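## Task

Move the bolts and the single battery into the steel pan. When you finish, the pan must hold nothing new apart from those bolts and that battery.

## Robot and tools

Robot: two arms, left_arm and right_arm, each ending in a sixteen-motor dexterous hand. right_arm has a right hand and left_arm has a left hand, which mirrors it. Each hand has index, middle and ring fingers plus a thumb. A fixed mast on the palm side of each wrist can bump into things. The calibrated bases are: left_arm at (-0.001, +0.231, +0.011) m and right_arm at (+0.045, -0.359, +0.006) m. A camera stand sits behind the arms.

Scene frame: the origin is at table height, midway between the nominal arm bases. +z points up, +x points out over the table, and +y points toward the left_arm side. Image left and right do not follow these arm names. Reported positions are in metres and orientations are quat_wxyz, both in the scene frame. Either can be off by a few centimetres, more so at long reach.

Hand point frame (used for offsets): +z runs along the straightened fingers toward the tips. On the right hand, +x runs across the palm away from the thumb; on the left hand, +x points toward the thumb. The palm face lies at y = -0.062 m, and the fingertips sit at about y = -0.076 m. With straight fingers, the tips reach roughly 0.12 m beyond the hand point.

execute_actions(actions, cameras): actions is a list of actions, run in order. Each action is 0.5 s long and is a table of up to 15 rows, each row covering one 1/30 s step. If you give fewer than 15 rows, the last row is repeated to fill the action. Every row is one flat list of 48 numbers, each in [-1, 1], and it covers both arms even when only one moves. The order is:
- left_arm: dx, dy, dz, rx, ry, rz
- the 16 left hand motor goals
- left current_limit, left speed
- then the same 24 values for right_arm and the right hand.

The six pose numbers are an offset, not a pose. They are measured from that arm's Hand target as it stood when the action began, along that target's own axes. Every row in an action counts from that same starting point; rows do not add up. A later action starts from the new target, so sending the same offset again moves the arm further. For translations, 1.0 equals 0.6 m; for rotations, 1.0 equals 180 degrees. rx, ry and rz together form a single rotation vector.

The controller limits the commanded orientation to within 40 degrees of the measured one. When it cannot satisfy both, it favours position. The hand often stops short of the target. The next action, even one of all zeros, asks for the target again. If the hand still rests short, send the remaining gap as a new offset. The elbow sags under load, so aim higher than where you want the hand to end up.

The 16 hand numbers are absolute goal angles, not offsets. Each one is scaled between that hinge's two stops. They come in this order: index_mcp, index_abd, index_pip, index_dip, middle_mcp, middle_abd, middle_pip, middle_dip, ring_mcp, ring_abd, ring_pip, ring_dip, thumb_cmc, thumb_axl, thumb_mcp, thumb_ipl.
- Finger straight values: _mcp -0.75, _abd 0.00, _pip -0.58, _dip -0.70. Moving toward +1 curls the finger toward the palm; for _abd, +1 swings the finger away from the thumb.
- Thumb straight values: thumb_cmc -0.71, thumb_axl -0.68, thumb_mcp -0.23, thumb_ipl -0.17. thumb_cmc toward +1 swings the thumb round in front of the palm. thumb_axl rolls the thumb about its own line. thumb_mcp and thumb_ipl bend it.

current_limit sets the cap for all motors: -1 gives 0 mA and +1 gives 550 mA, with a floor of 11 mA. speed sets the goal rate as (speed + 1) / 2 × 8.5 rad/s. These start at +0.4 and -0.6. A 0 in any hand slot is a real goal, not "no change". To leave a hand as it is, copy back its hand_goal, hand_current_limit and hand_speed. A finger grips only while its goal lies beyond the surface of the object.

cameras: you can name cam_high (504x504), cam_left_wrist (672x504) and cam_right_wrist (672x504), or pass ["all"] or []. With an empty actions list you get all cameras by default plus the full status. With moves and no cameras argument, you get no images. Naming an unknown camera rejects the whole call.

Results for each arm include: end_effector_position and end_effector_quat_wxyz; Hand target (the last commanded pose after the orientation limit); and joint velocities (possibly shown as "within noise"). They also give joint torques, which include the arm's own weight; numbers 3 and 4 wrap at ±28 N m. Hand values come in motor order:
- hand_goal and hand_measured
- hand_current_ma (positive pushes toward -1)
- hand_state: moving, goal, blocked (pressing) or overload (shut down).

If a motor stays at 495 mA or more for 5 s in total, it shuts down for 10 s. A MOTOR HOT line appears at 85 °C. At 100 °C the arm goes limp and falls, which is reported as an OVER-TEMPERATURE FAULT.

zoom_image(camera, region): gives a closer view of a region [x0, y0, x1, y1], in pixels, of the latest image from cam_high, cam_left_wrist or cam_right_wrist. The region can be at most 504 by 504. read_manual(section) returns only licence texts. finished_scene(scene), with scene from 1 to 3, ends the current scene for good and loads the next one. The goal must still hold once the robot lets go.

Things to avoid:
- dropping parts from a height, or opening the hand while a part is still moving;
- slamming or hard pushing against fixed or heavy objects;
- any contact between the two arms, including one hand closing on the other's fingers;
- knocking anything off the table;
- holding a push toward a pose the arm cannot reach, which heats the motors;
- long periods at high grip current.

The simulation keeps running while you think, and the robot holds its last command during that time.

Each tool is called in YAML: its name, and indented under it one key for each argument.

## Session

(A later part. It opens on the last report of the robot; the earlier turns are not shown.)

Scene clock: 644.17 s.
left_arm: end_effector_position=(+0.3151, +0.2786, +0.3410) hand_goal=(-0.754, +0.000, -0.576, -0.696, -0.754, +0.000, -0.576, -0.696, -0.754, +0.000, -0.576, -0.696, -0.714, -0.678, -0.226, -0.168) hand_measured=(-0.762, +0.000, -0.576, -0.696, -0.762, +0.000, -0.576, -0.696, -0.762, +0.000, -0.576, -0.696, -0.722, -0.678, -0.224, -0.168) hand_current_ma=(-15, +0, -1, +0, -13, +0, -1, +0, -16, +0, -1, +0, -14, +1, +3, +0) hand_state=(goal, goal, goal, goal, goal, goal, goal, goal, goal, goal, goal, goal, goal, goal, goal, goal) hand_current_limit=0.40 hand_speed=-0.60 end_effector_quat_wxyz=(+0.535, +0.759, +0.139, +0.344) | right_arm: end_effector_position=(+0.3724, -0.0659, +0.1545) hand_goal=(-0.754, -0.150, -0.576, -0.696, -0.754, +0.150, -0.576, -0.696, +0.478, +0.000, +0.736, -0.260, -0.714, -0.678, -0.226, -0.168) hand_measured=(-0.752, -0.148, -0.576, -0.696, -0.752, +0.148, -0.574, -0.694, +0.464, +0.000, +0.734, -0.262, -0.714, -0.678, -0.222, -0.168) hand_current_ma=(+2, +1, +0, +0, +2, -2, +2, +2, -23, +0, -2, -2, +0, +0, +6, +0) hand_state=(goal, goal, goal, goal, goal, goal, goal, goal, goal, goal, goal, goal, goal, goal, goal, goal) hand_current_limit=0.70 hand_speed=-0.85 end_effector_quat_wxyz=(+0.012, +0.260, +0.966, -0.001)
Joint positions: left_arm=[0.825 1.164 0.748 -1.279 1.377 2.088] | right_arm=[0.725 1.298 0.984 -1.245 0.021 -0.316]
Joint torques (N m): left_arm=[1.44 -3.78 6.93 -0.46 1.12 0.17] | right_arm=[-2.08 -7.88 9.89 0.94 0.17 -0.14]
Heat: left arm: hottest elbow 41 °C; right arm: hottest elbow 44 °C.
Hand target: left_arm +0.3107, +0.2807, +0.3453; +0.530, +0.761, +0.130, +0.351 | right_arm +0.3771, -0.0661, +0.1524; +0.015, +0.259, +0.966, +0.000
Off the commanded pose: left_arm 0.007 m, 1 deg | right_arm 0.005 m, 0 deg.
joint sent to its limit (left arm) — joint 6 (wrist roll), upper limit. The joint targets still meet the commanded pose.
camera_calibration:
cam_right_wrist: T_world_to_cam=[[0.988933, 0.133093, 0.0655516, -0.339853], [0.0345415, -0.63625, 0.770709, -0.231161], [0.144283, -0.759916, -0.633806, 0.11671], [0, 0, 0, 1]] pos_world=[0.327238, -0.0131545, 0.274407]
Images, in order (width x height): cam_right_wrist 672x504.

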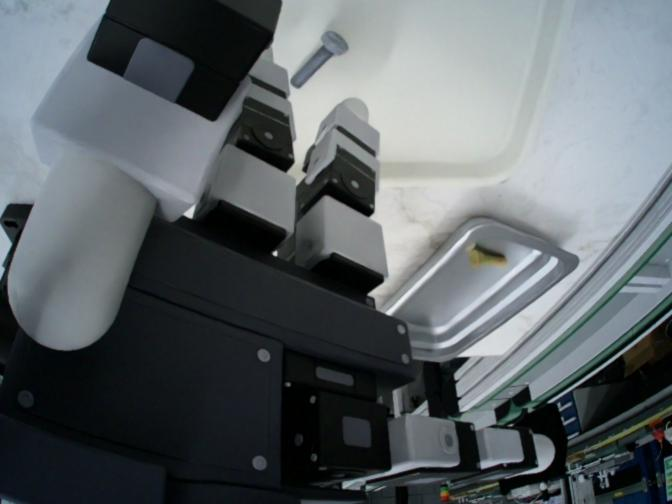

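execute_actions:
  actions:
    - [[0,0,0,0,0,0,-0.754,0,-0.576,-0.696,-0.754,0,-0.576,-0.696,-0.754,0,-0.576,-0.696,-0.714,-0.678,-0.226,-0.168,0.4,-0.6,-0.0077,0.0217,0.019,0,0,0.0172,-0.754,-0.12,-0.576,-0.696,-0.754,0.12,-0.576,-0.696,0.479,0,0.737,-0.26,-0.714,-0.678,-0.226,-0.168,0.7,-0.85]]
    - [[0,0,0,0,0,0,-0.754,0,-0.576,-0.696,-0.754,0,-0.576,-0.696,-0.754,0,-0.576,-0.696,-0.714,-0.678,-0.226,-0.168,0.4,-0.6,0,0,0.018,0,0,0,-0.754,-0.12,-0.576,-0.696,-0.754,0.12,-0.576,-0.696,0.479,0,0.737,-0.26,-0.714,-0.678,-0.226,-0.168,0.7,-0.85]]
  cameras: ["cam_right_wrist"]

zoom_image:
  camera: "cam_right_wrist"
  region: [250, 30, 380, 130]

Scene clock: 663.57 s.
left_arm: end_effector_position=(+0.3151, +0.2786, +0.3410) hand_goal=(-0.754, +0.000, -0.576, -0.696, -0.754, +0.000, -0.576, -0.696, -0.754, +0.000, -0.576, -0.696, -0.714, -0.678, -0.226, -0.168) hand_measured=(-0.762, +0.000, -0.576, -0.696, -0.762, +0.000, -0.576, -0.696, -0.762, +0.000, -0.576, -0.696, -0.722, -0.678, -0.224, -0.168) hand_current_ma=(-15, +0, -1, +0, -13, +0, -1, +0, -16, +0, -1, +0, -14, +1, +3, +0) hand_state=(goal, goal, goal, goal, goal, goal, goal, goal, goal, goal, goal, goal, goal, goal, goal, goal) hand_current_limit=0.40 hand_speed=-0.60 end_effector_quat_wxyz=(+0.535, +0.759, +0.139, +0.344) | right_arm: end_effector_position=(+0.3876, -0.0579, +0.1382) hand_goal=(-0.754, -0.120, -0.576, -0.696, -0.754, +0.120, -0.576, -0.696, +0.478, +0.000, +0.736, -0.260, -0.714, -0.678, -0.226, -0.168) hand_measured=(-0.752, -0.122, -0.576, -0.696, -0.752, +0.122, -0.574, -0.694, +0.464, +0.000, +0.734, -0.262, -0.714, -0.678, -0.222, -0.168) hand_current_ma=(+2, -2, +0, +0, +2, +2, +2, +2, -23, +0, -2, -2, +0, +0, +6, +0) hand_state=(goal, goal, goal, goal, goal, goal, goal, goal, goal, goal, goal, goal, goal, goal, goal, goal) hand_current_limit=0.70 hand_speed=-0.85 end_effector_quat_wxyz=(+0.015, +0.282, +0.959, +0.005)
Joint positions: left_arm=[0.825 1.164 0.748 -1.279 1.377 2.088] | right_arm=[0.725 1.351 0.984 -1.18 0.021 -0.269]
Joint torques (N m): left_arm=[1.61 -3.72 6.94 -0.36 1.14 0.23] | right_arm=[-1.38 -8.7 9.35 0.96 0.18 0.03]
Heat: left arm: hottest elbow 41 °C; right arm: hottest elbow 43 °C.
Hand target: left_arm +0.3107, +0.2807, +0.3453; +0.530, +0.761, +0.130, +0.351 | right_arm +0.3883, -0.0573, +0.1305; +0.015, +0.285, +0.958, +0.001
Off the commanded pose: left_arm 0.007 m, 1 deg | right_arm 0.008 m, 1 deg.
joint sent to its limit (left arm) — joint 6 (wrist roll), upper limit. The joint targets still meet the commanded pose.
camera_calibration:
cam_right_wrist: T_world_to_cam=[[0.993437, 0.0856084, 0.0758585, -0.360779], [-0.00288732, -0.644221, 0.764834, -0.199223], [0.114346, -0.760033, -0.639746, 0.122692], [0, 0, 0, 1]] pos_world=[0.343806, -0.0042082, 0.258232]
Images, in order (width x height): cam_right_wrist 672x504.

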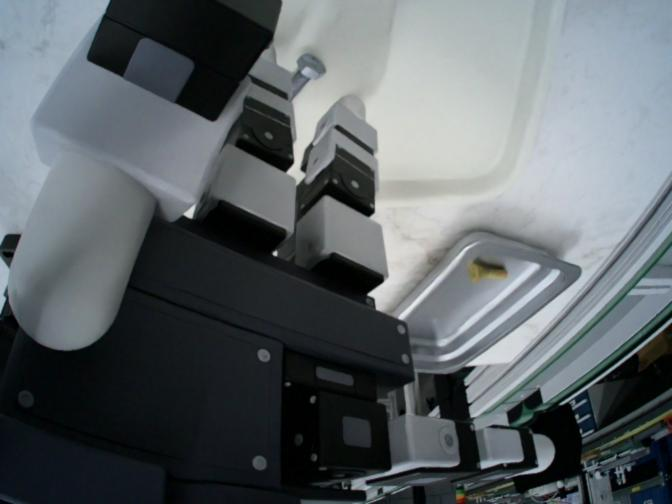

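Scaled by 3.877 from the camera's 672x504 image, which has a finer 960x720 frame.

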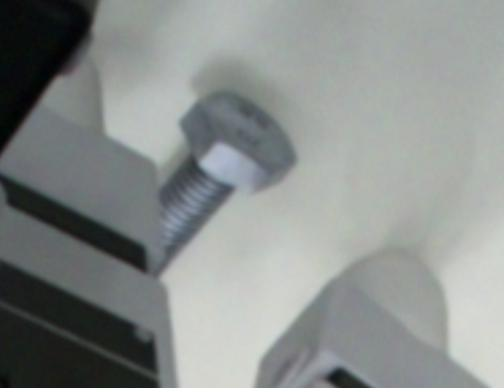

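execute_actions:
  actions:
    - [[0,0,0,0,0,0,-0.754,0,-0.576,-0.696,-0.754,0,-0.576,-0.696,-0.754,0,-0.576,-0.696,-0.714,-0.678,-0.226,-0.168,0.4,-0.6,0.0086,0.0032,0.01,0,0,0,-0.754,-0.12,-0.576,-0.696,-0.754,0.12,-0.576,-0.696,0.479,0,0.737,-0.26,-0.714,-0.678,-0.226,-0.168,0.7,-0.85]]
    - [[0,0,0,0,0,0,-0.754,0,-0.576,-0.696,-0.754,0,-0.576,-0.696,-0.754,0,-0.576,-0.696,-0.714,-0.678,-0.226,-0.168,0.4,-0.6,0,-0.004,-0.022,0,0,0,-0.754,-0.12,-0.576,-0.696,-0.754,0.12,-0.576,-0.696,0.479,0,0.737,-0.26,-0.714,-0.678,-0.226,-0.168,0.7,-0.85]]
  cameras: ["cam_right_wrist"]

zoom_image:
  camera: "cam_right_wrist"
  region: [250, 30, 380, 130]

Scene clock: 683.47 s.
left_arm: end_effector_position=(+0.3151, +0.2786, +0.3410) hand_goal=(-0.754, +0.000, -0.576, -0.696, -0.754, +0.000, -0.576, -0.696, -0.754, +0.000, -0.576, -0.696, -0.714, -0.678, -0.226, -0.168) hand_measured=(-0.762, +0.000, -0.576, -0.696, -0.762, +0.000, -0.576, -0.696, -0.762, +0.000, -0.576, -0.696, -0.722, -0.678, -0.224, -0.168) hand_current_ma=(-15, +0, -1, +0, -13, +0, -1, +0, -16, +0, -1, +0, -14, +1, +3, +0) hand_state=(goal, goal, goal, goal, goal, goal, goal, goal, goal, goal, goal, goal, goal, goal, goal, goal) hand_current_limit=0.40 hand_speed=-0.60 end_effector_quat_wxyz=(+0.535, +0.759, +0.139, +0.344) | right_arm: end_effector_position=(+0.3855, -0.0567, +0.1336) hand_goal=(-0.754, -0.120, -0.576, -0.696, -0.754, +0.120, -0.576, -0.696, +0.478, +0.000, +0.736, -0.260, -0.714, -0.678, -0.226, -0.168) hand_measured=(-0.752, -0.122, -0.576, -0.696, -0.746, +0.120, -0.572, -0.694, +0.464, +0.000, +0.734, -0.262, -0.714, -0.678, -0.222, -0.168) hand_current_ma=(+2, -1, +0, +0, +11, +0, +4, +1, -23, +0, -2, -2, +0, +0, +6, +0) hand_state=(goal, goal, goal, goal, goal, goal, goal, goal, goal, goal, goal, goal, goal, goal, goal, goal) hand_current_limit=0.70 hand_speed=-0.85 end_effector_quat_wxyz=(+0.015, +0.285, +0.958, +0.003)
Joint positions: left_arm=[0.825 1.164 0.748 -1.279 1.377 2.088] | right_arm=[0.733 1.356 0.976 -1.171 0.022 -0.255]
Joint torques (N m): left_arm=[1.73 -3.78 6.95 -0.35 1.12 0.2] | right_arm=[-0.38 -10.29 10.8 -0.24 0.2 -0.01]
Heat: left arm: hottest elbow 41 °C; right arm: hottest elbow 42 °C.
Hand target: left_arm +0.3107, +0.2807, +0.3453; +0.530, +0.761, +0.130, +0.351 | right_arm +0.3836, -0.0548, +0.1376; +0.015, +0.285, +0.958, +0.001
Off the commanded pose: left_arm 0.007 m, 1 deg | right_arm 0.005 m, 0 deg.
joint sent to its limit (left arm) — joint 6 (wrist roll), upper limit. The joint targets still meet the commanded pose.
camera_calibration:
cam_right_wrist: T_world_to_cam=[[0.994145, 0.0792794, 0.0734248, -0.358734], [-0.00534383, -0.642595, 0.766187, -0.194113], [0.107925, -0.762093, -0.638409, 0.123055], [0, 0, 0, 1]] pos_world=[0.342315, -0.00251646, 0.253626]
Images, in order (width x height): cam_right_wrist 672x504.

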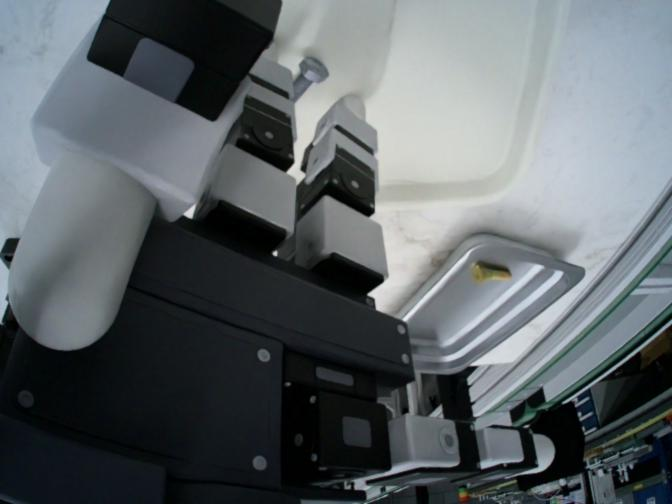

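Scaled by 3.877 from the camera's 672x504 image, which has a finer 960x720 frame.

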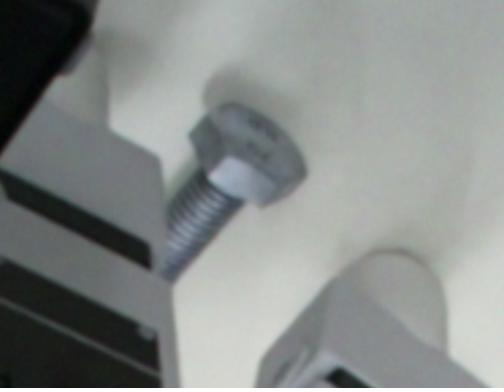

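execute_actions:
  actions:
    - [[0,0,0,0,0,0,-0.754,0,-0.576,-0.696,-0.754,0,-0.576,-0.696,-0.754,0,-0.576,-0.696,-0.714,-0.678,-0.226,-0.168,0.4,-0.6,0,-0.003,-0.015,0,0,0,-0.754,-0.12,-0.576,-0.696,-0.754,0.12,-0.576,-0.696,0.479,0,0.737,-0.26,-0.714,-0.678,-0.226,-0.168,0.7,-0.85]]
    - [[0,0,0,0,0,0,-0.754,0,-0.576,-0.696,-0.754,0,-0.576,-0.696,-0.754,0,-0.576,-0.696,-0.714,-0.678,-0.226,-0.168,0.4,-0.6,0,0,0,0,0,0,-0.754,0.2,-0.576,-0.696,-0.754,-0.2,-0.576,-0.696,0.479,0,0.737,-0.26,-0.714,-0.678,-0.226,-0.168,0.7,-0.85]]
  cameras: ["cam_right_wrist"]

zoom_image:
  camera: "cam_right_wrist"
  region: [250, 30, 380, 130]

Scene clock: 693.03 s.
left_arm: end_effector_position=(+0.3151, +0.2786, +0.3410) hand_goal=(-0.754, +0.000, -0.576, -0.696, -0.754, +0.000, -0.576, -0.696, -0.754, +0.000, -0.576, -0.696, -0.714, -0.678, -0.226, -0.168) hand_measured=(-0.762, +0.000, -0.576, -0.696, -0.762, +0.000, -0.576, -0.696, -0.762, +0.000, -0.576, -0.696, -0.722, -0.678, -0.224, -0.168) hand_current_ma=(-15, +0, -1, +0, -13, +0, -1, +0, -16, +0, -1, +0, -14, +1, +3, +0) hand_state=(goal, goal, goal, goal, goal, goal, goal, goal, goal, goal, goal, goal, goal, goal, goal, goal) hand_current_limit=0.40 hand_speed=-0.60 end_effector_quat_wxyz=(+0.535, +0.759, +0.139, +0.344) | right_arm: end_effector_position=(+0.3801, -0.0616, +0.1336) hand_goal=(-0.754, +0.200, -0.576, -0.696, -0.754, -0.200, -0.576, -0.696, +0.478, +0.000, +0.736, -0.260, -0.714, -0.678, -0.226, -0.168) hand_measured=(-0.752, +0.098, -0.576, -0.696, -0.748, -0.100, -0.572, -0.694, +0.464, +0.000, +0.734, -0.262, -0.714, -0.678, -0.222, -0.168) hand_current_ma=(+2, -271, +0, +0, +6, +263, +3, +2, -23, +0, -2, -2, +0, +0, +6, +0) hand_state=(goal, blocked, goal, goal, goal, blocked, goal, goal, goal, goal, goal, goal, goal, goal, goal, goal) hand_current_limit=0.70 hand_speed=-0.85 end_effector_quat_wxyz=(+0.008, +0.286, +0.958, -0.007)
Joint positions: left_arm=[0.825 1.164 0.748 -1.279 1.377 2.088] | right_arm=[0.733 1.35 0.976 -1.201 0.022 -0.254]
Joint torques (N m): left_arm=[1.26 -3.6 6.94 -0.4 1.14 0.18] | right_arm=[-1.2 -10.93 11.62 0.13 0.18 0.05]
Heat: left arm: hottest elbow 41 °C; right arm: hottest elbow 43 °C.
Hand target: left_arm +0.3107, +0.2807, +0.3453; +0.530, +0.761, +0.130, +0.351 | right_arm +0.3824, -0.0562, +0.1467; +0.015, +0.285, +0.958, +0.001
Off the commanded pose: left_arm 0.007 m, 1 deg | right_arm 0.014 m, 1 deg.
joint sent to its limit (left arm) — joint 6 (wrist roll), upper limit. The joint targets still meet the commanded pose.
camera_calibration:
cam_right_wrist: T_world_to_cam=[[0.9953, 0.0799009, 0.0547154, -0.350941], [0.00792304, -0.630304, 0.776308, -0.202869], [0.096515, -0.772226, -0.627975, 0.122126], [0, 0, 0, 1]] pos_world=[0.339112, -0.00552006, 0.253383]
Images, in order (width x height): cam_right_wrist 672x504.

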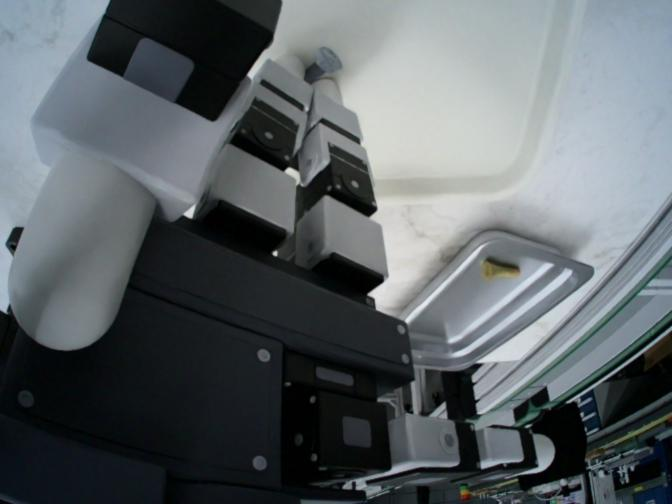

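Scaled by 3.877 from the camera's 672x504 image, which has a finer 960x720 frame.

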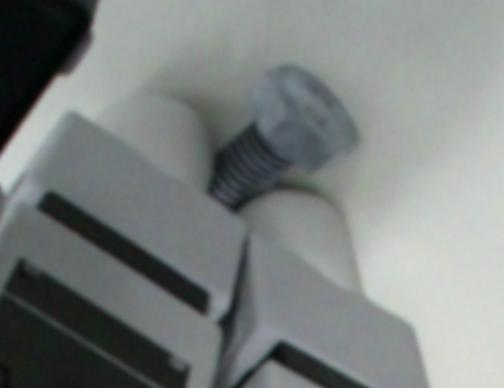

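execute_actions:
  actions:
    - [[0,0,0,0,0,0,-0.754,0,-0.576,-0.696,-0.754,0,-0.576,-0.696,-0.754,0,-0.576,-0.696,-0.714,-0.678,-0.226,-0.168,0.4,-0.6,0,0,0,0,0,0,-0.754,-0.05,-0.576,-0.696,-0.754,0.05,-0.576,-0.696,0.479,0,0.737,-0.26,-0.714,-0.678,-0.226,-0.168,0.7,-0.85]]
    - [[0,0,0,0,0,0,-0.754,0,-0.576,-0.696,-0.754,0,-0.576,-0.696,-0.754,0,-0.576,-0.696,-0.714,-0.678,-0.226,-0.168,0.4,-0.6,0,0.002,0.018,0,0,0,-0.754,-0.05,-0.576,-0.696,-0.754,0.05,-0.576,-0.696,0.479,0,0.737,-0.26,-0.714,-0.678,-0.226,-0.168,0.7,-0.85]]
  cameras: ["cam_right_wrist"]

zoom_image:
  camera: "cam_right_wrist"
  region: [250, 30, 380, 130]

Scene clock: 715.20 s.
left_arm: end_effector_position=(+0.3151, +0.2786, +0.3410) hand_goal=(-0.754, +0.000, -0.576, -0.696, -0.754, +0.000, -0.576, -0.696, -0.754, +0.000, -0.576, -0.696, -0.714, -0.678, -0.226, -0.168) hand_measured=(-0.762, +0.000, -0.576, -0.696, -0.762, +0.000, -0.576, -0.696, -0.762, +0.000, -0.576, -0.696, -0.722, -0.678, -0.224, -0.168) hand_current_ma=(-15, +0, -1, +0, -13, +0, -1, +0, -16, +0, -1, +0, -14, +1, +3, +0) hand_state=(goal, goal, goal, goal, goal, goal, goal, goal, goal, goal, goal, goal, goal, goal, goal, goal) hand_current_limit=0.40 hand_speed=-0.60 end_effector_quat_wxyz=(+0.535, +0.759, +0.139, +0.344) | right_arm: end_effector_position=(+0.3812, -0.0606, +0.1341) hand_goal=(-0.754, -0.050, -0.576, -0.696, -0.754, +0.050, -0.576, -0.696, +0.478, +0.000, +0.736, -0.260, -0.714, -0.678, -0.226, -0.168) hand_measured=(-0.752, -0.046, -0.576, -0.696, -0.748, +0.046, -0.572, -0.694, +0.464, +0.000, +0.734, -0.262, -0.714, -0.678, -0.222, -0.168) hand_current_ma=(+2, +3, +0, +0, +6, -3, +3, +2, -23, +0, -2, -2, +0, +0, +6, +0) hand_state=(goal, goal, goal, goal, goal, goal, goal, goal, goal, goal, goal, goal, goal, goal, goal, goal) hand_current_limit=0.70 hand_speed=-0.85 end_effector_quat_wxyz=(+0.010, +0.286, +0.958, -0.004)
Joint positions: left_arm=[0.825 1.164 0.748 -1.279 1.377 2.088] | right_arm=[0.733 1.35 0.976 -1.195 0.022 -0.254]
Joint torques (N m): left_arm=[1.79 -2.96 6.98 -0.42 1.11 0.18] | right_arm=[-0.79 -9.29 10.1 0.99 0.13 0.01]
Heat: left arm: hottest elbow 41 °C; right arm: hottest elbow 44 °C.
Hand target: left_arm +0.3107, +0.2807, +0.3453; +0.530, +0.761, +0.130, +0.351 | right_arm +0.3834, -0.0553, +0.1359; +0.015, +0.285, +0.958, +0.001
Off the commanded pose: left_arm 0.007 m, 1 deg | right_arm 0.006 m, 1 deg.
joint sent to its limit (left arm) — joint 6 (wrist roll), upper limit. The joint targets still meet the commanded pose.
camera_calibration:
cam_right_wrist: T_world_to_cam=[[0.995039, 0.0796789, 0.0595764, -0.35266], [0.00439958, -0.633478, 0.773748, -0.201201], [0.0993918, -0.769647, -0.630686, 0.122573], [0, 0, 0, 1]] pos_world=[0.339613, -0.00501918, 0.253994]
Images, in order (width x height): cam_right_wrist 672x504.

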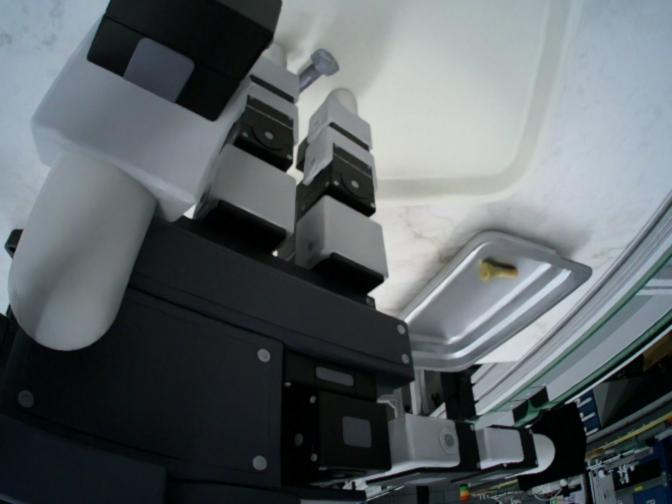

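Scaled by 3.877 from the camera's 672x504 image, which has a finer 960x720 frame.

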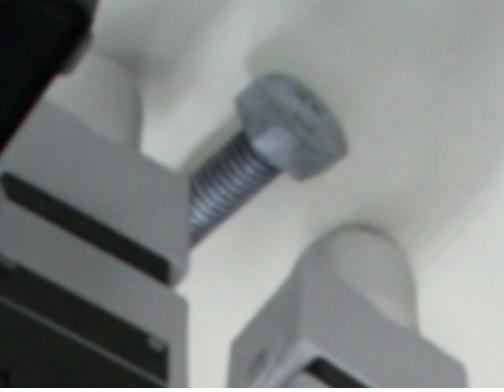

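execute_actions:
  actions:
    - [[0,0,0,0,0,0,-0.754,0,-0.576,-0.696,-0.754,0,-0.576,-0.696,-0.754,0,-0.576,-0.696,-0.714,-0.678,-0.226,-0.168,0.4,-0.6,0,0.003,0.012,0,0,0,-0.754,-0.05,-0.576,-0.696,-0.754,0.05,-0.576,-0.696,0.479,0,0.737,-0.26,-0.714,-0.678,-0.226,-0.168,0.7,-0.85]]
    - [[0,0,0,0,0,0,-0.754,0,-0.576,-0.696,-0.754,0,-0.576,-0.696,-0.754,0,-0.576,-0.696,-0.714,-0.678,-0.226,-0.168,0.4,-0.6,0,0,0,0,0,0,-0.754,0.2,-0.576,-0.696,-0.754,-0.2,-0.576,-0.696,0.479,0,0.737,-0.26,-0.714,-0.678,-0.226,-0.168,0.7,-0.85]]
  cameras: ["cam_right_wrist"]

zoom_image:
  camera: "cam_right_wrist"
  region: [250, 30, 380, 130]

Scene clock: 727.53 s.
left_arm: end_effector_position=(+0.3151, +0.2786, +0.3410) hand_goal=(-0.754, +0.000, -0.576, -0.696, -0.754, +0.000, -0.576, -0.696, -0.754, +0.000, -0.576, -0.696, -0.714, -0.678, -0.226, -0.168) hand_measured=(-0.762, +0.000, -0.576, -0.696, -0.762, +0.000, -0.576, -0.696, -0.762, +0.000, -0.576, -0.696, -0.722, -0.678, -0.224, -0.168) hand_current_ma=(-15, +0, -1, +0, -13, +0, -1, +0, -16, +0, -1, +0, -14, +1, +3, +0) hand_state=(goal, goal, goal, goal, goal, goal, goal, goal, goal, goal, goal, goal, goal, goal, goal, goal) hand_current_limit=0.40 hand_speed=-0.60 end_effector_quat_wxyz=(+0.535, +0.759, +0.139, +0.344) | right_arm: end_effector_position=(+0.3846, -0.0570, +0.1351) hand_goal=(-0.754, +0.200, -0.576, -0.696, -0.754, -0.200, -0.576, -0.696, +0.478, +0.000, +0.736, -0.260, -0.714, -0.678, -0.226, -0.168) hand_measured=(-0.752, +0.098, -0.576, -0.696, -0.750, -0.096, -0.574, -0.694, +0.464, +0.000, +0.734, -0.262, -0.714, -0.678, -0.222, -0.168) hand_current_ma=(+1, -273, +0, +0, +5, +279, +3, +2, -23, +0, -2, -2, +0, +0, +6, +0) hand_state=(goal, blocked, goal, goal, goal, blocked, goal, goal, goal, goal, goal, goal, goal, goal, goal, goal) hand_current_limit=0.70 hand_speed=-0.85 end_effector_quat_wxyz=(+0.015, +0.285, +0.958, +0.003)
Joint positions: left_arm=[0.825 1.164 0.748 -1.279 1.377 2.088] | right_arm=[0.733 1.351 0.976 -1.174 0.022 -0.254]
Joint torques (N m): left_arm=[1.73 -3.49 6.79 -0.39 1.16 0.19] | right_arm=[-0.38 -8.47 9.44 0.94 0.17 0.05]
Heat: left arm: hottest elbow 41 °C; right arm: hottest elbow 44 °C.
Hand target: left_arm +0.3107, +0.2807, +0.3453; +0.530, +0.761, +0.130, +0.351 | right_arm +0.3845, -0.0538, +0.1285; +0.015, +0.285, +0.958, +0.001
Off the commanded pose: left_arm 0.007 m, 1 deg | right_arm 0.007 m, 0 deg.
joint sent to its limit (left arm) — joint 6 (wrist roll), upper limit. The joint targets still meet the commanded pose.
camera_calibration:
cam_right_wrist: T_world_to_cam=[[0.994078, 0.0795748, 0.0740075, -0.358042], [-0.00554609, -0.642989, 0.765855, -0.195372], [0.108529, -0.76173, -0.63874, 0.123686], [0, 0, 0, 1]] pos_world=[0.341415, -0.00291596, 0.255127]
Images, in order (width x height): cam_right_wrist 672x504.

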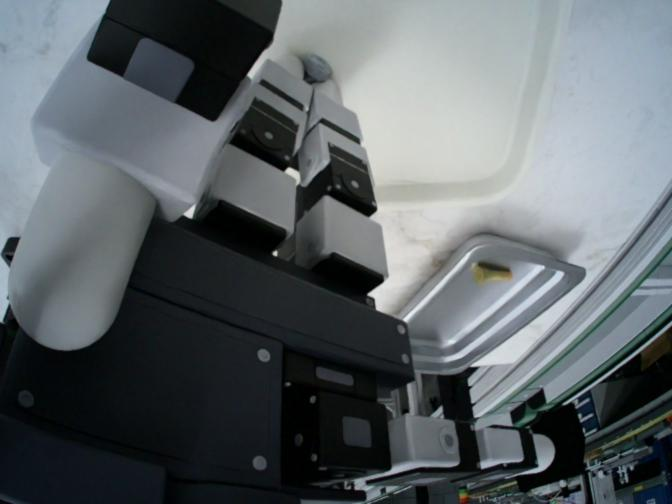

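Scaled by 3.877 from the camera's 672x504 image, which has a finer 960x720 frame.

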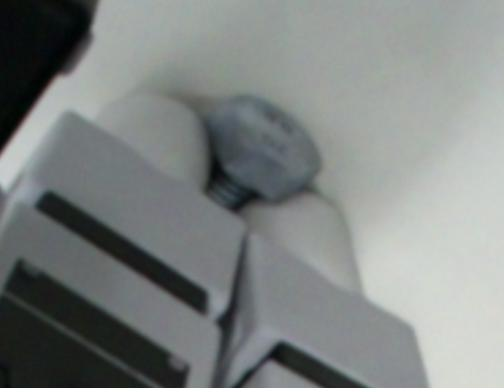

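execute_actions:
  actions:
    - [[0,0,0,0,0,0,-0.754,0,-0.576,-0.696,-0.754,0,-0.576,-0.696,-0.754,0,-0.576,-0.696,-0.714,-0.678,-0.226,-0.168,0.4,-0.6,0,0,0,0,0,0,-0.754,-0.08,-0.576,-0.696,-0.754,0.08,-0.576,-0.696,0.479,0,0.737,-0.26,-0.714,-0.678,-0.226,-0.168,0.7,-0.85]]
    - [[0,0,0,0,0,0,-0.754,0,-0.576,-0.696,-0.754,0,-0.576,-0.696,-0.754,0,-0.576,-0.696,-0.714,-0.678,-0.226,-0.168,0.4,-0.6,0,-0.004,0.02,0,0,0,-0.754,-0.08,-0.576,-0.696,-0.754,0.08,-0.576,-0.696,0.479,0,0.737,-0.26,-0.714,-0.678,-0.226,-0.168,0.7,-0.85]]
    - [[0,0,0,0,0,0,-0.754,0,-0.576,-0.696,-0.754,0,-0.576,-0.696,-0.754,0,-0.576,-0.696,-0.714,-0.678,-0.226,-0.168,0.4,-0.6,0,0,-0.022,0,0,0,-0.754,-0.08,-0.576,-0.696,-0.754,0.08,-0.576,-0.696,0.479,0,0.737,-0.26,-0.714,-0.678,-0.226,-0.168,0.7,-0.85]]
  cameras: ["cam_right_wrist"]

zoom_image:
  camera: "cam_right_wrist"
  region: [250, 30, 380, 130]

Scene clock: 748.50 s.
left_arm: end_effector_position=(+0.3151, +0.2786, +0.3410) hand_goal=(-0.754, +0.000, -0.576, -0.696, -0.754, +0.000, -0.576, -0.696, -0.754, +0.000, -0.576, -0.696, -0.714, -0.678, -0.226, -0.168) hand_measured=(-0.762, +0.000, -0.576, -0.696, -0.762, +0.000, -0.576, -0.696, -0.762, +0.000, -0.576, -0.696, -0.722, -0.678, -0.224, -0.168) hand_current_ma=(-15, +0, -1, +0, -13, +0, -1, +0, -16, +0, -1, +0, -14, +1, +3, +0) hand_state=(goal, goal, goal, goal, goal, goal, goal, goal, goal, goal, goal, goal, goal, goal, goal, goal) hand_current_limit=0.40 hand_speed=-0.60 end_effector_quat_wxyz=(+0.535, +0.759, +0.139, +0.344) | right_arm: end_effector_position=(+0.3869, -0.0550, +0.1348) hand_goal=(-0.754, -0.080, -0.576, -0.696, -0.754, +0.080, -0.576, -0.696, +0.478, +0.000, +0.736, -0.260, -0.714, -0.678, -0.226, -0.168) hand_measured=(-0.752, -0.076, -0.576, -0.696, -0.764, +0.086, -0.586, -0.700, +0.464, +0.000, +0.734, -0.262, -0.714, -0.678, -0.222, -0.168) hand_current_ma=(+1, +3, +0, +0, -14, +7, -12, -5, -23, +0, -2, -2, +0, +0, +6, +0) hand_state=(goal, goal, goal, goal, goal, goal, goal, goal, goal, goal, goal, goal, goal, goal, goal, goal) hand_current_limit=0.70 hand_speed=-0.85 end_effector_quat_wxyz=(+0.019, +0.285, +0.958, +0.010)
Joint positions: left_arm=[0.825 1.164 0.748 -1.279 1.377 2.088] | right_arm=[0.733 1.351 0.971 -1.154 0.022 -0.254]
Joint torques (N m): left_arm=[1.67 -3.84 6.91 -0.43 1.15 0.18] | right_arm=[-0.67 -9.41 9.7 0.16 0.2 0.01]
Heat: left arm: hottest elbow 41 °C; right arm: hottest elbow 43 °C.
Hand target: left_arm +0.3107, +0.2807, +0.3453; +0.530, +0.761, +0.130, +0.351 | right_arm +0.3831, -0.0558, +0.1298; +0.015, +0.285, +0.958, +0.001
Off the commanded pose: left_arm 0.007 m, 1 deg | right_arm 0.006 m, 1 deg.
joint sent to its limit (left arm) — joint 6 (wrist roll), upper limit. The joint targets still meet the commanded pose.
camera_calibration:
cam_right_wrist: T_world_to_cam=[[0.993149, 0.078793, 0.0862899, -0.361697], [-0.0142969, -0.650973, 0.758966, -0.189911], [0.115974, -0.755, -0.645387, 0.123196], [0, 0, 0, 1]] pos_world=[0.342216, -0.00211423, 0.254856]
Images, in order (width x height): cam_right_wrist 672x504.

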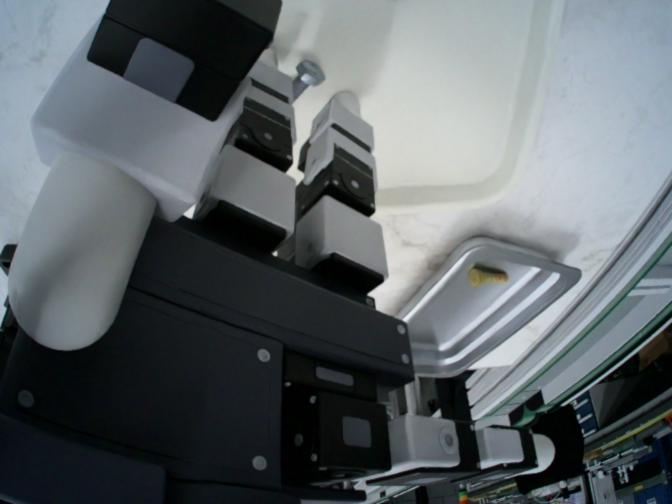

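Scaled by 3.877 from the camera's 672x504 image, which has a finer 960x720 frame.

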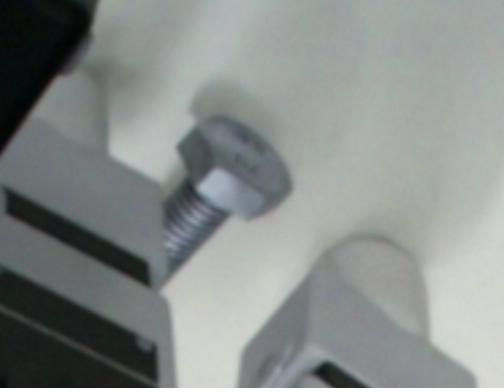

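execute_actions:
  actions:
    - [[0,0,0,0,0,0,-0.754,0,-0.576,-0.696,-0.754,0,-0.576,-0.696,-0.754,0,-0.576,-0.696,-0.714,-0.678,-0.226,-0.168,0.4,-0.6,0,0,-0.017,0,0,0,-0.754,-0.08,-0.576,-0.696,-0.754,0.08,-0.576,-0.696,0.479,0,0.737,-0.26,-0.714,-0.678,-0.226,-0.168,0.7,-0.85]]
    - [[0,0,0,0,0,0,-0.754,0,-0.576,-0.696,-0.754,0,-0.576,-0.696,-0.754,0,-0.576,-0.696,-0.714,-0.678,-0.226,-0.168,0.4,-0.6,0,0,0,0,0,0,-0.754,0.2,-0.576,-0.696,-0.754,-0.2,-0.576,-0.696,0.479,0,0.737,-0.26,-0.714,-0.678,-0.226,-0.168,0.7,-0.85]]
  cameras: ["cam_right_wrist"]

zoom_image:
  camera: "cam_right_wrist"
  region: [250, 30, 380, 130]

Scene clock: 765.40 s.
left_arm: end_effector_position=(+0.3151, +0.2786, +0.3410) hand_goal=(-0.754, +0.000, -0.576, -0.696, -0.754, +0.000, -0.576, -0.696, -0.754, +0.000, -0.576, -0.696, -0.714, -0.678, -0.226, -0.168) hand_measured=(-0.762, +0.000, -0.576, -0.696, -0.762, +0.000, -0.576, -0.696, -0.762, +0.000, -0.576, -0.696, -0.722, -0.678, -0.224, -0.168) hand_current_ma=(-15, +0, -1, +0, -13, +0, -1, +0, -16, +0, -1, +0, -14, +1, +3, +0) hand_state=(goal, goal, goal, goal, goal, goal, goal, goal, goal, goal, goal, goal, goal, goal, goal, goal) hand_current_limit=0.40 hand_speed=-0.60 end_effector_quat_wxyz=(+0.535, +0.759, +0.139, +0.344) | right_arm: end_effector_position=(+0.3781, -0.0558, +0.1331) hand_goal=(-0.754, +0.200, -0.576, -0.696, -0.754, -0.200, -0.576, -0.696, +0.478, +0.000, +0.736, -0.260, -0.714, -0.678, -0.226, -0.168) hand_measured=(-0.754, +0.128, -0.576, -0.696, -0.738, -0.064, -0.566, -0.692, +0.464, +0.000, +0.734, -0.262, -0.714, -0.678, -0.222, -0.168) hand_current_ma=(-1, -168, +0, +0, +30, +405, +12, +4, -23, +0, -2, -2, +1, +0, +6, +0) hand_state=(goal, blocked, goal, goal, goal, blocked, goal, goal, goal, goal, goal, goal, goal, goal, goal, goal) hand_current_limit=0.70 hand_speed=-0.85 end_effector_quat_wxyz=(+0.009, +0.281, +0.960, +0.001)
Joint positions: left_arm=[0.825 1.164 0.748 -1.279 1.377 2.088] | right_arm=[0.742 1.349 0.971 -1.182 0.014 -0.254]
Joint torques (N m): left_arm=[1.55 -2.9 7.01 -0.29 1.12 0.15] | right_arm=[-1.26 -10.05 11.21 -0.02 0.53 0.05]
Heat: left arm: hottest elbow 41 °C; right arm: hottest elbow 43 °C.
Hand target: left_arm +0.3107, +0.2807, +0.3453; +0.530, +0.761, +0.130, +0.351 | right_arm +0.3828, -0.0557, +0.1400; +0.015, +0.285, +0.958, +0.001
Off the commanded pose: left_arm 0.007 m, 1 deg | right_arm 0.008 m, 1 deg.
joint sent to its limit (left arm) — joint 6 (wrist roll), upper limit. The joint targets still meet the commanded pose.
camera_calibration:
cam_right_wrist: T_world_to_cam=[[0.994223, 0.0885304, 0.0606895, -0.349281], [0.0103623, -0.641947, 0.766679, -0.199142], [0.106834, -0.761621, -0.639155, 0.124749], [0, 0, 0, 1]] pos_world=[0.336, -0.00190544, 0.25361]
Images, in order (width x height): cam_right_wrist 672x504.

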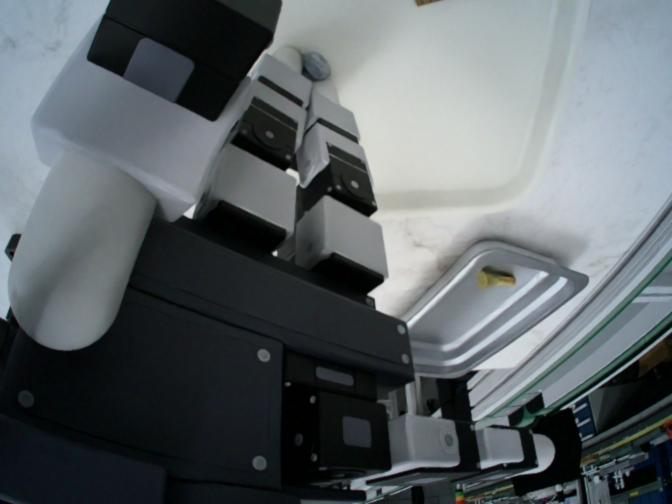

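Scaled by 3.877 from the camera's 672x504 image, which has a finer 960x720 frame.

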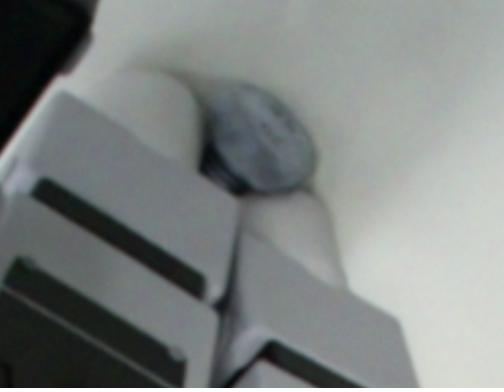

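execute_actions:
  actions:
    - [[0,0,0,0,0,0,-0.754,0,-0.576,-0.696,-0.754,0,-0.576,-0.696,-0.754,0,-0.576,-0.696,-0.714,-0.678,-0.226,-0.168,0.4,-0.6,-0.0046,0.0125,-0.0308,-0.0105,-0.0035,0,-0.754,0.22,-0.576,-0.696,-0.754,-0.22,-0.576,-0.696,0.479,0,0.737,-0.26,-0.714,-0.678,-0.226,-0.168,0.7,-0.85]]
    - [[0,0,0,0,0,0,-0.754,0,-0.576,-0.696,-0.754,0,-0.576,-0.696,-0.754,0,-0.576,-0.696,-0.714,-0.678,-0.226,-0.168,0.4,-0.6,0,0,-0.02,0,0,0,-0.754,0.22,-0.576,-0.696,-0.754,-0.22,-0.576,-0.696,0.479,0,0.737,-0.26,-0.714,-0.678,-0.226,-0.168,0.7,-0.85]]
  cameras: ["cam_right_wrist"]

zoom_image:
  camera: "cam_right_wrist"
  region: [250, 30, 380, 130]

Scene clock: 856.43 s.
left_arm: end_effector_position=(+0.3151, +0.2786, +0.3410) hand_goal=(-0.754, +0.000, -0.576, -0.696, -0.754, +0.000, -0.576, -0.696, -0.754, +0.000, -0.576, -0.696, -0.714, -0.678, -0.226, -0.168) hand_measured=(-0.762, +0.000, -0.576, -0.696, -0.762, +0.000, -0.576, -0.696, -0.762, +0.000, -0.576, -0.696, -0.722, -0.678, -0.224, -0.168) hand_current_ma=(-15, +0, -1, +0, -13, +0, -1, +0, -16, +0, -1, +0, -14, +1, +3, +0) hand_state=(goal, goal, goal, goal, goal, goal, goal, goal, goal, goal, goal, goal, goal, goal, goal, goal) hand_current_limit=0.40 hand_speed=-0.60 end_effector_quat_wxyz=(+0.535, +0.759, +0.139, +0.344) | right_arm: end_effector_position=(+0.3743, -0.0614, +0.1434) hand_goal=(-0.754, +0.220, -0.576, -0.696, -0.754, -0.220, -0.576, -0.696, +0.478, +0.000, +0.736, -0.260, -0.714, -0.678, -0.226, -0.168) hand_measured=(-0.756, +0.128, -0.578, -0.696, -0.738, -0.068, -0.566, -0.692, +0.464, +0.000, +0.734, -0.262, -0.714, -0.678, -0.222, -0.168) hand_current_ma=(-2, -235, -1, +0, +30, +467, +12, +4, -23, +0, -2, -2, +1, +0, +6, +0) hand_state=(goal, blocked, goal, goal, goal, blocked, goal, goal, goal, goal, goal, goal, goal, goal, goal, goal) hand_current_limit=0.70 hand_speed=-0.85 end_effector_quat_wxyz=(+0.010, +0.281, +0.960, -0.005)
Joint positions: left_arm=[0.825 1.164 0.748 -1.279 1.377 2.088] | right_arm=[0.742 1.326 0.981 -1.224 0.022 -0.254]
Joint torques (N m): left_arm=[1.9 -3.14 6.84 -0.62 1.12 0.21] | right_arm=[-1.14 -10.05 14.53 -0.1 0.26 0.05]
Heat: left arm: hottest elbow 41 °C; right arm: hottest elbow 44 °C.
Hand target: left_arm +0.3107, +0.2807, +0.3453; +0.530, +0.761, +0.130, +0.351 | right_arm +0.3880, -0.0510, +0.1706; +0.025, +0.285, +0.958, +0.015
Off the commanded pose: left_arm 0.007 m, 1 deg | right_arm 0.032 m, 3 deg.
joint sent to its limit (left arm) — joint 6 (wrist roll), upper limit. The joint targets still meet the commanded pose.
camera_calibration:
cam_right_wrist: T_world_to_cam=[[0.994289, 0.0892716, 0.0584787, -0.345266], [0.0111672, -0.631987, 0.774899, -0.211391], [0.106134, -0.76982, -0.629374, 0.125829], [0, 0, 0, 1]] pos_world=[0.3323, -0.00590805, 0.26319]
Images, in order (width x height): cam_right_wrist 672x504.

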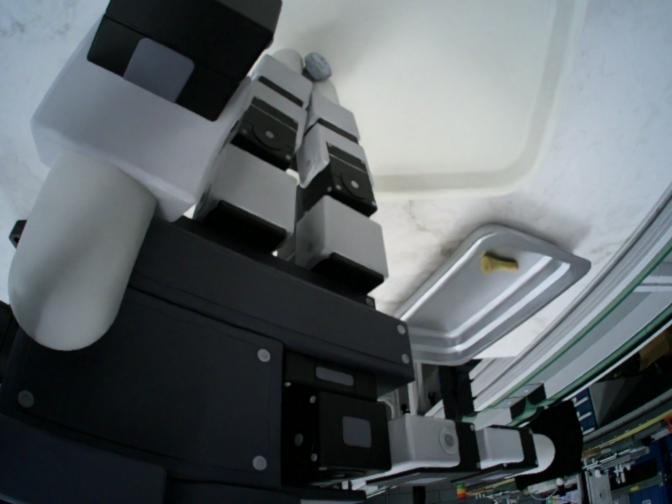

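Scaled by 3.877 from the camera's 672x504 image, which has a finer 960x720 frame.

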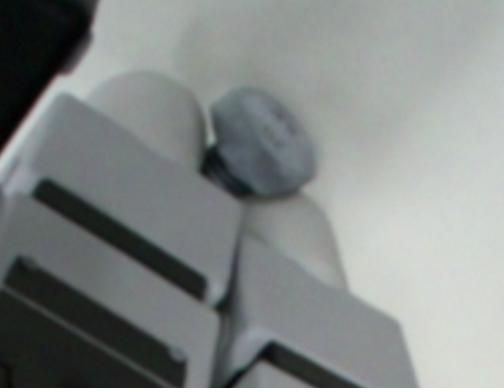

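execute_actions:
  actions:
    - [[0,0,0,0,0,0,-0.754,0,-0.576,-0.696,-0.754,0,-0.576,-0.696,-0.754,0,-0.576,-0.696,-0.714,-0.678,-0.226,-0.168,0.4,-0.6,0,0,-0.03,0,0,0,-0.754,0.22,-0.576,-0.696,-0.754,-0.22,-0.576,-0.696,0.479,0,0.737,-0.26,-0.714,-0.678,-0.226,-0.168,0.7,-0.85]]
  cameras: ["cam_right_wrist"]

zoom_image:
  camera: "cam_right_wrist"
  region: [250, 30, 380, 130]

Scene clock: 862.43 s.
left_arm: end_effector_position=(+0.3151, +0.2786, +0.3410) hand_goal=(-0.754, +0.000, -0.576, -0.696, -0.754, +0.000, -0.576, -0.696, -0.754, +0.000, -0.576, -0.696, -0.714, -0.678, -0.226, -0.168) hand_measured=(-0.762, +0.000, -0.576, -0.696, -0.762, +0.000, -0.576, -0.696, -0.762, +0.000, -0.576, -0.696, -0.722, -0.678, -0.224, -0.168) hand_current_ma=(-15, +0, -1, +0, -13, +0, -1, +0, -16, +0, -1, +0, -14, +1, +3, +0) hand_state=(goal, goal, goal, goal, goal, goal, goal, goal, goal, goal, goal, goal, goal, goal, goal, goal) hand_current_limit=0.40 hand_speed=-0.60 end_effector_quat_wxyz=(+0.535, +0.759, +0.139, +0.344) | right_arm: end_effector_position=(+0.3746, -0.0611, +0.1631) hand_goal=(-0.754, +0.220, -0.576, -0.696, -0.754, -0.220, -0.576, -0.696, +0.478, +0.000, +0.736, -0.260, -0.714, -0.678, -0.226, -0.168) hand_measured=(-0.756, +0.128, -0.578, -0.696, -0.738, -0.068, -0.566, -0.692, +0.464, +0.000, +0.734, -0.262, -0.714, -0.678, -0.222, -0.168) hand_current_ma=(-2, -235, -1, +0, +30, +467, +12, +4, -23, +0, -2, -2, +1, +0, +6, +0) hand_state=(goal, blocked, goal, goal, goal, blocked, goal, goal, goal, goal, goal, goal, goal, goal, goal, goal) hand_current_limit=0.70 hand_speed=-0.85 end_effector_quat_wxyz=(+0.011, +0.281, +0.960, -0.003)
Joint positions: left_arm=[0.825 1.164 0.748 -1.279 1.377 2.088] | right_arm=[0.742 1.308 1.017 -1.274 0.022 -0.254]
Joint torques (N m): left_arm=[1.08 -3.49 6.9 -0.53 1.15 0.2] | right_arm=[-0.91 -10.64 14.64 0.01 0.2 0.01]
Heat: left arm: hottest elbow 41 °C; right arm: hottest elbow 44 °C.
Hand target: left_arm +0.3107, +0.2807, +0.3453; +0.530, +0.761, +0.130, +0.351 | right_arm +0.3869, -0.0513, +0.1886; +0.025, +0.285, +0.958, +0.015
Off the commanded pose: left_arm 0.007 m, 1 deg | right_arm 0.030 m, 3 deg.
joint sent to its limit (left arm) — joint 6 (wrist roll), upper limit. The joint targets still meet the commanded pose.
camera_calibration:
cam_right_wrist: T_world_to_cam=[[0.994079, 0.0891251, 0.0621525, -0.347281], [0.00854938, -0.634393, 0.772963, -0.225321], [0.10832, -0.767856, -0.631399, 0.138025], [0, 0, 0, 1]] pos_world=[0.3322, -0.00600737, 0.282899]
Images, in order (width x height): cam_right_wrist 672x504.

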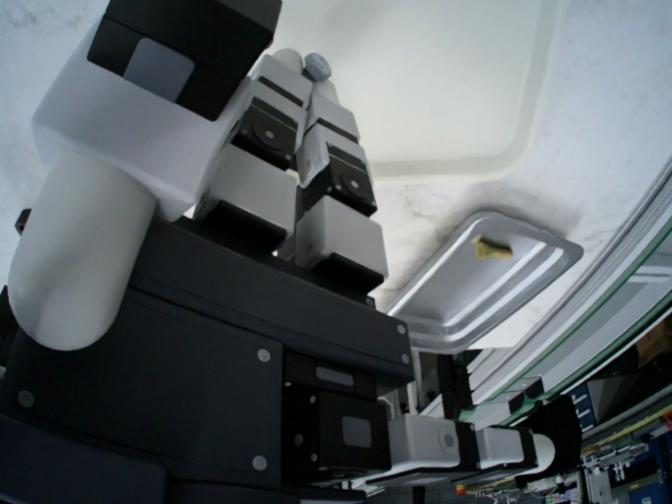

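Scaled by 3.877 from the camera's 672x504 image, which has a finer 960x720 frame.

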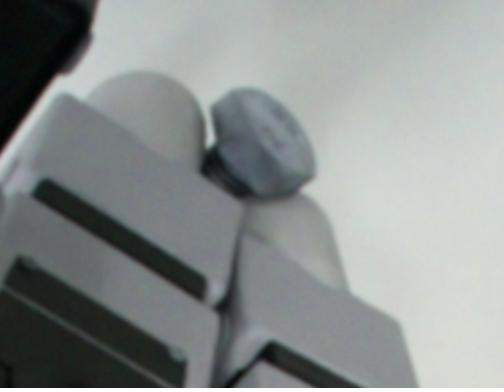

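execute_actions:
  actions:
    - [[0,0,0,0,0,0,-0.754,0,-0.576,-0.696,-0.754,0,-0.576,-0.696,-0.754,0,-0.576,-0.696,-0.714,-0.678,-0.226,-0.168,0.4,-0.6,0,0,-0.08,0.0105,0.0035,0,-0.754,0.22,-0.576,-0.696,-0.754,-0.22,-0.576,-0.696,0.479,0,0.737,-0.26,-0.714,-0.678,-0.226,-0.168,0.7,-0.85]]
    - [[0,0,0,0,0,0,-0.754,0,-0.576,-0.696,-0.754,0,-0.576,-0.696,-0.754,0,-0.576,-0.696,-0.714,-0.678,-0.226,-0.168,0.4,-0.6,-0.1549,-0.0632,-0.06,0,0,0.0972,-0.754,0.22,-0.576,-0.696,-0.754,-0.22,-0.576,-0.696,0.479,0,0.737,-0.26,-0.714,-0.678,-0.226,-0.168,0.7,-0.85]]
    - [[0,0,0,0,0,0,-0.754,0,-0.576,-0.696,-0.754,0,-0.576,-0.696,-0.754,0,-0.576,-0.696,-0.714,-0.678,-0.226,-0.168,0.4,-0.6,-0.1667,-0.0137,0,0,0,0.0972,-0.754,0.22,-0.576,-0.696,-0.754,-0.22,-0.576,-0.696,0.479,0,0.737,-0.26,-0.714,-0.678,-0.226,-0.168,0.7,-0.85]]
    - [[0,0,0,0,0,0,-0.754,0,-0.576,-0.696,-0.754,0,-0.576,-0.696,-0.754,0,-0.576,-0.696,-0.714,-0.678,-0.226,-0.168,0.4,-0.6,-0.1631,0.0371,0,0,0,0.0972,-0.754,0.22,-0.576,-0.696,-0.754,-0.22,-0.576,-0.696,0.479,0,0.737,-0.26,-0.714,-0.678,-0.226,-0.168,0.7,-0.85]]
    - [[0,0,0,0,0,0,-0.754,0,-0.576,-0.696,-0.754,0,-0.576,-0.696,-0.754,0,-0.576,-0.696,-0.714,-0.678,-0.226,-0.168,0.4,-0.6,-0.1444,0.0844,0.05,0,0,0.0972,-0.754,0.22,-0.576,-0.696,-0.754,-0.22,-0.576,-0.696,0.479,0,0.737,-0.26,-0.714,-0.678,-0.226,-0.168,0.7,-0.85]]
    - [[0,0,0,0,0,0,-0.754,0,-0.576,-0.696,-0.754,0,-0.576,-0.696,-0.754,0,-0.576,-0.696,-0.714,-0.678,-0.226,-0.168,0.4,-0.6,0,0,0.1,0,0,0,-0.754,0.22,-0.576,-0.696,-0.754,-0.22,-0.576,-0.696,0.479,0,0.737,-0.26,-0.714,-0.678,-0.226,-0.168,0.7,-0.85]]
  cameras: ["cam_right_wrist","cam_high"]

Scene clock: 885.90 s.
left_arm: end_effector_position=(+0.3151, +0.2786, +0.3410) hand_goal=(-0.754, +0.000, -0.576, -0.696, -0.754, +0.000, -0.576, -0.696, -0.754, +0.000, -0.576, -0.696, -0.714, -0.678, -0.226, -0.168) hand_measured=(-0.762, +0.000, -0.576, -0.696, -0.762, +0.000, -0.576, -0.696, -0.762, +0.000, -0.576, -0.696, -0.722, -0.678, -0.224, -0.168) hand_current_ma=(-15, +0, -1, +0, -13, +0, -1, +0, -16, +0, -1, +0, -14, +1, +3, +0) hand_state=(goal, goal, goal, goal, goal, goal, goal, goal, goal, goal, goal, goal, goal, goal, goal, goal) hand_current_limit=0.40 hand_speed=-0.60 end_effector_quat_wxyz=(+0.535, +0.759, +0.139, +0.344) | right_arm: end_effector_position=(+0.6105, -0.3851, +0.1951) hand_goal=(-0.754, +0.220, -0.576, -0.696, -0.754, -0.220, -0.576, -0.696, +0.478, +0.000, +0.736, -0.260, -0.714, -0.678, -0.226, -0.168) hand_measured=(-0.760, +0.128, -0.578, -0.696, -0.740, -0.070, -0.566, -0.692, +0.464, +0.000, +0.734, -0.262, -0.714, -0.678, -0.222, -0.168) hand_current_ma=(-7, -235, -2, +0, +21, +463, +12, +4, -23, +0, -2, -2, +0, +0, +6, +0) hand_state=(goal, blocked, goal, goal, goal, blocked, goal, goal, goal, goal, goal, goal, goal, goal, goal, goal) hand_current_limit=0.70 hand_speed=-0.85 end_effector_quat_wxyz=(+0.010, +0.782, +0.623, +0.008)
Joint positions: left_arm=[0.825 1.164 0.748 -1.279 1.377 2.088] | right_arm=[0.03 1.615 1.427 -1.359 0.007 0.26]
Joint torques (N m): left_arm=[1.44 -3.55 6.99 -0.38 1.11 0.21] | right_arm=[-0.67 -13.68 10.41 1.03 0.13 0.06]
Heat: left arm: hottest elbow 41 °C; right arm: hottest elbow 46 °C.
Hand target: left_arm +0.3107, +0.2807, +0.3453; +0.530, +0.761, +0.130, +0.351 | right_arm +0.6141, -0.3826, +0.1911; +0.011, +0.783, +0.622, +0.009
Off the commanded pose: left_arm 0.007 m, 1 deg | right_arm 0.006 m, 0 deg.
joint sent to its limit (left arm) — joint 6 (wrist roll), upper limit. The joint targets still meet the commanded pose.
camera_calibration:
cam_right_wrist: T_world_to_cam=[[0.417463, -0.906704, 0.0601131, -0.585978], [-0.617355, -0.234456, 0.750935, 0.0828037], [-0.666781, -0.350598, -0.657635, 0.522927], [0, 0, 0, 1]] pos_world=[0.644421, -0.328557, 0.31694]
Images, in order (width x height): cam_high 504x504, cam_right_wrist 672x504.

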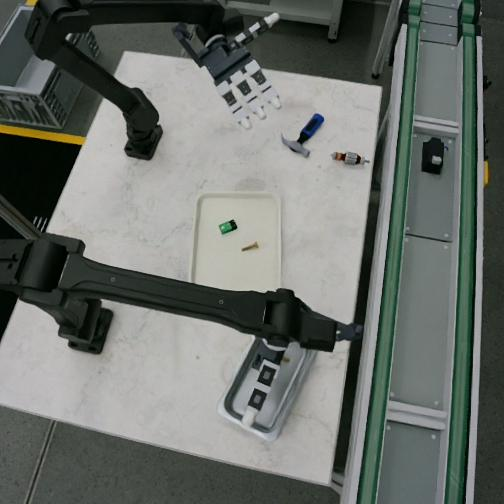

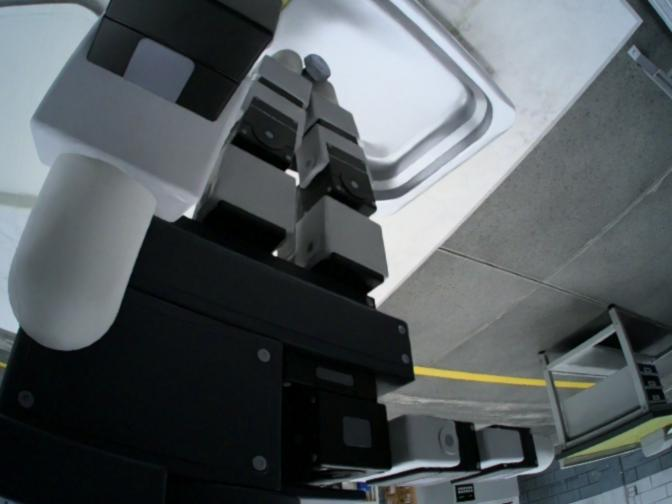

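execute_actions:
  actions:
    - [[0,0,0,0,0,0,-0.754,0,-0.576,-0.696,-0.754,0,-0.576,-0.696,-0.754,0,-0.576,-0.696,-0.714,-0.678,-0.226,-0.168,0.4,-0.6,0,0,0.06,0,0,0,-0.754,0.22,-0.576,-0.696,-0.754,-0.22,-0.576,-0.696,0.479,0,0.737,-0.26,-0.714,-0.678,-0.226,-0.168,0.7,-0.85]]
    - [[0,0,0,0,0,0,-0.754,0,-0.576,-0.696,-0.754,0,-0.576,-0.696,-0.754,0,-0.576,-0.696,-0.714,-0.678,-0.226,-0.168,0.4,-0.6,0,0,0.035,0,0,0,-0.754,0.22,-0.576,-0.696,-0.754,-0.22,-0.576,-0.696,0.479,0,0.737,-0.26,-0.714,-0.678,-0.226,-0.168,0.7,-0.85]]
    - [[0,0,0,0,0,0,-0.754,0,-0.576,-0.696,-0.754,0,-0.576,-0.696,-0.754,0,-0.576,-0.696,-0.714,-0.678,-0.226,-0.168,0.4,-0.6,0,0,0.017,0,0,0,-0.754,0.22,-0.576,-0.696,-0.754,-0.22,-0.576,-0.696,0.479,0,0.737,-0.26,-0.714,-0.678,-0.226,-0.168,0.7,-0.85]]
  cameras: ["cam_right_wrist"]

zoom_image:
  camera: "cam_right_wrist"
  region: [240, 0, 400, 120]

Scene clock: 896.60 s.
left_arm: end_effector_position=(+0.3151, +0.2786, +0.3410) hand_goal=(-0.754, +0.000, -0.576, -0.696, -0.754, +0.000, -0.576, -0.696, -0.754, +0.000, -0.576, -0.696, -0.714, -0.678, -0.226, -0.168) hand_measured=(-0.762, +0.000, -0.576, -0.696, -0.762, +0.000, -0.576, -0.696, -0.762, +0.000, -0.576, -0.696, -0.722, -0.678, -0.224, -0.168) hand_current_ma=(-15, +0, -1, +0, -13, +0, -1, +0, -16, +0, -1, +0, -14, +1, +3, +0) hand_state=(goal, goal, goal, goal, goal, goal, goal, goal, goal, goal, goal, goal, goal, goal, goal, goal) hand_current_limit=0.40 hand_speed=-0.60 end_effector_quat_wxyz=(+0.535, +0.759, +0.139, +0.344) | right_arm: end_effector_position=(+0.6147, -0.3850, +0.1362) hand_goal=(-0.754, +0.220, -0.576, -0.696, -0.754, -0.220, -0.576, -0.696, +0.478, +0.000, +0.736, -0.260, -0.714, -0.678, -0.226, -0.168) hand_measured=(-0.760, +0.128, -0.578, -0.696, -0.742, -0.070, -0.568, -0.692, +0.464, +0.000, +0.734, -0.262, -0.714, -0.678, -0.222, -0.168) hand_current_ma=(-7, -235, -2, +0, +20, +463, +11, +4, -23, +0, -2, -2, +0, +0, +6, +0) hand_state=(goal, blocked, goal, goal, goal, blocked, goal, goal, goal, goal, goal, goal, goal, goal, goal, goal) hand_current_limit=0.70 hand_speed=-0.85 end_effector_quat_wxyz=(+0.014, +0.782, +0.623, +0.013)
Joint positions: left_arm=[0.825 1.164 0.748 -1.279 1.377 2.088] | right_arm=[0.03 1.657 1.318 -1.193 0.007 0.261]
Joint torques (N m): left_arm=[1.73 -3.37 6.79 -0.43 1.15 0.19] | right_arm=[-1.38 -13.51 9.29 1.11 0.19 0]
Heat: left arm: hottest elbow 41 °C; right arm: hottest elbow 45 °C.
Hand target: left_arm +0.3107, +0.2807, +0.3453; +0.530, +0.761, +0.130, +0.351 | right_arm +0.6160, -0.3830, +0.1240; +0.012, +0.783, +0.622, +0.009
Off the commanded pose: left_arm 0.007 m, 1 deg | right_arm 0.012 m, 1 deg.
joint sent to its limit (left arm) — joint 6 (wrist roll), upper limit. The joint targets still meet the commanded pose.
camera_calibration:
cam_right_wrist: T_world_to_cam=[[0.416303, -0.906865, 0.0654819, -0.584114], [-0.627719, -0.234563, 0.74226, 0.137121], [-0.65777, -0.350109, -0.666905, 0.482968], [0, 0, 0, 1]] pos_world=[0.646923, -0.328458, 0.258564]
Images, in order (width x height): cam_right_wrist 672x504.

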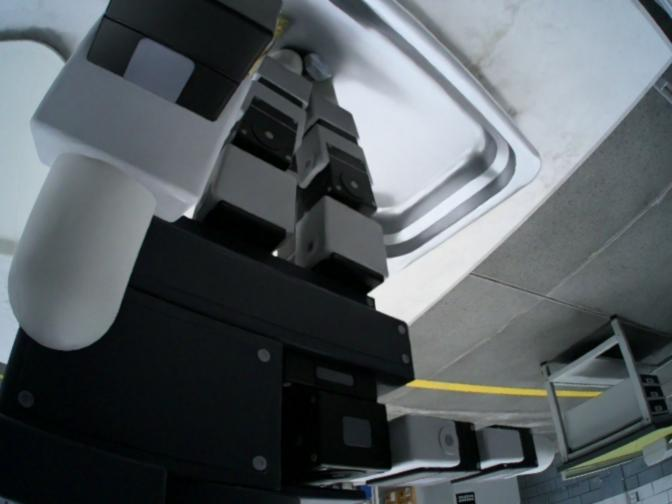

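Scaled by 3.150 from the camera's 672x504 image, which has a finer 960x720 frame.

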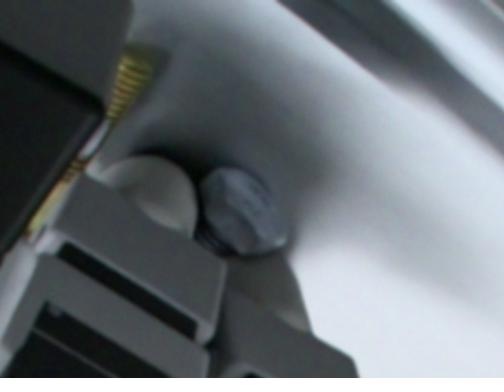

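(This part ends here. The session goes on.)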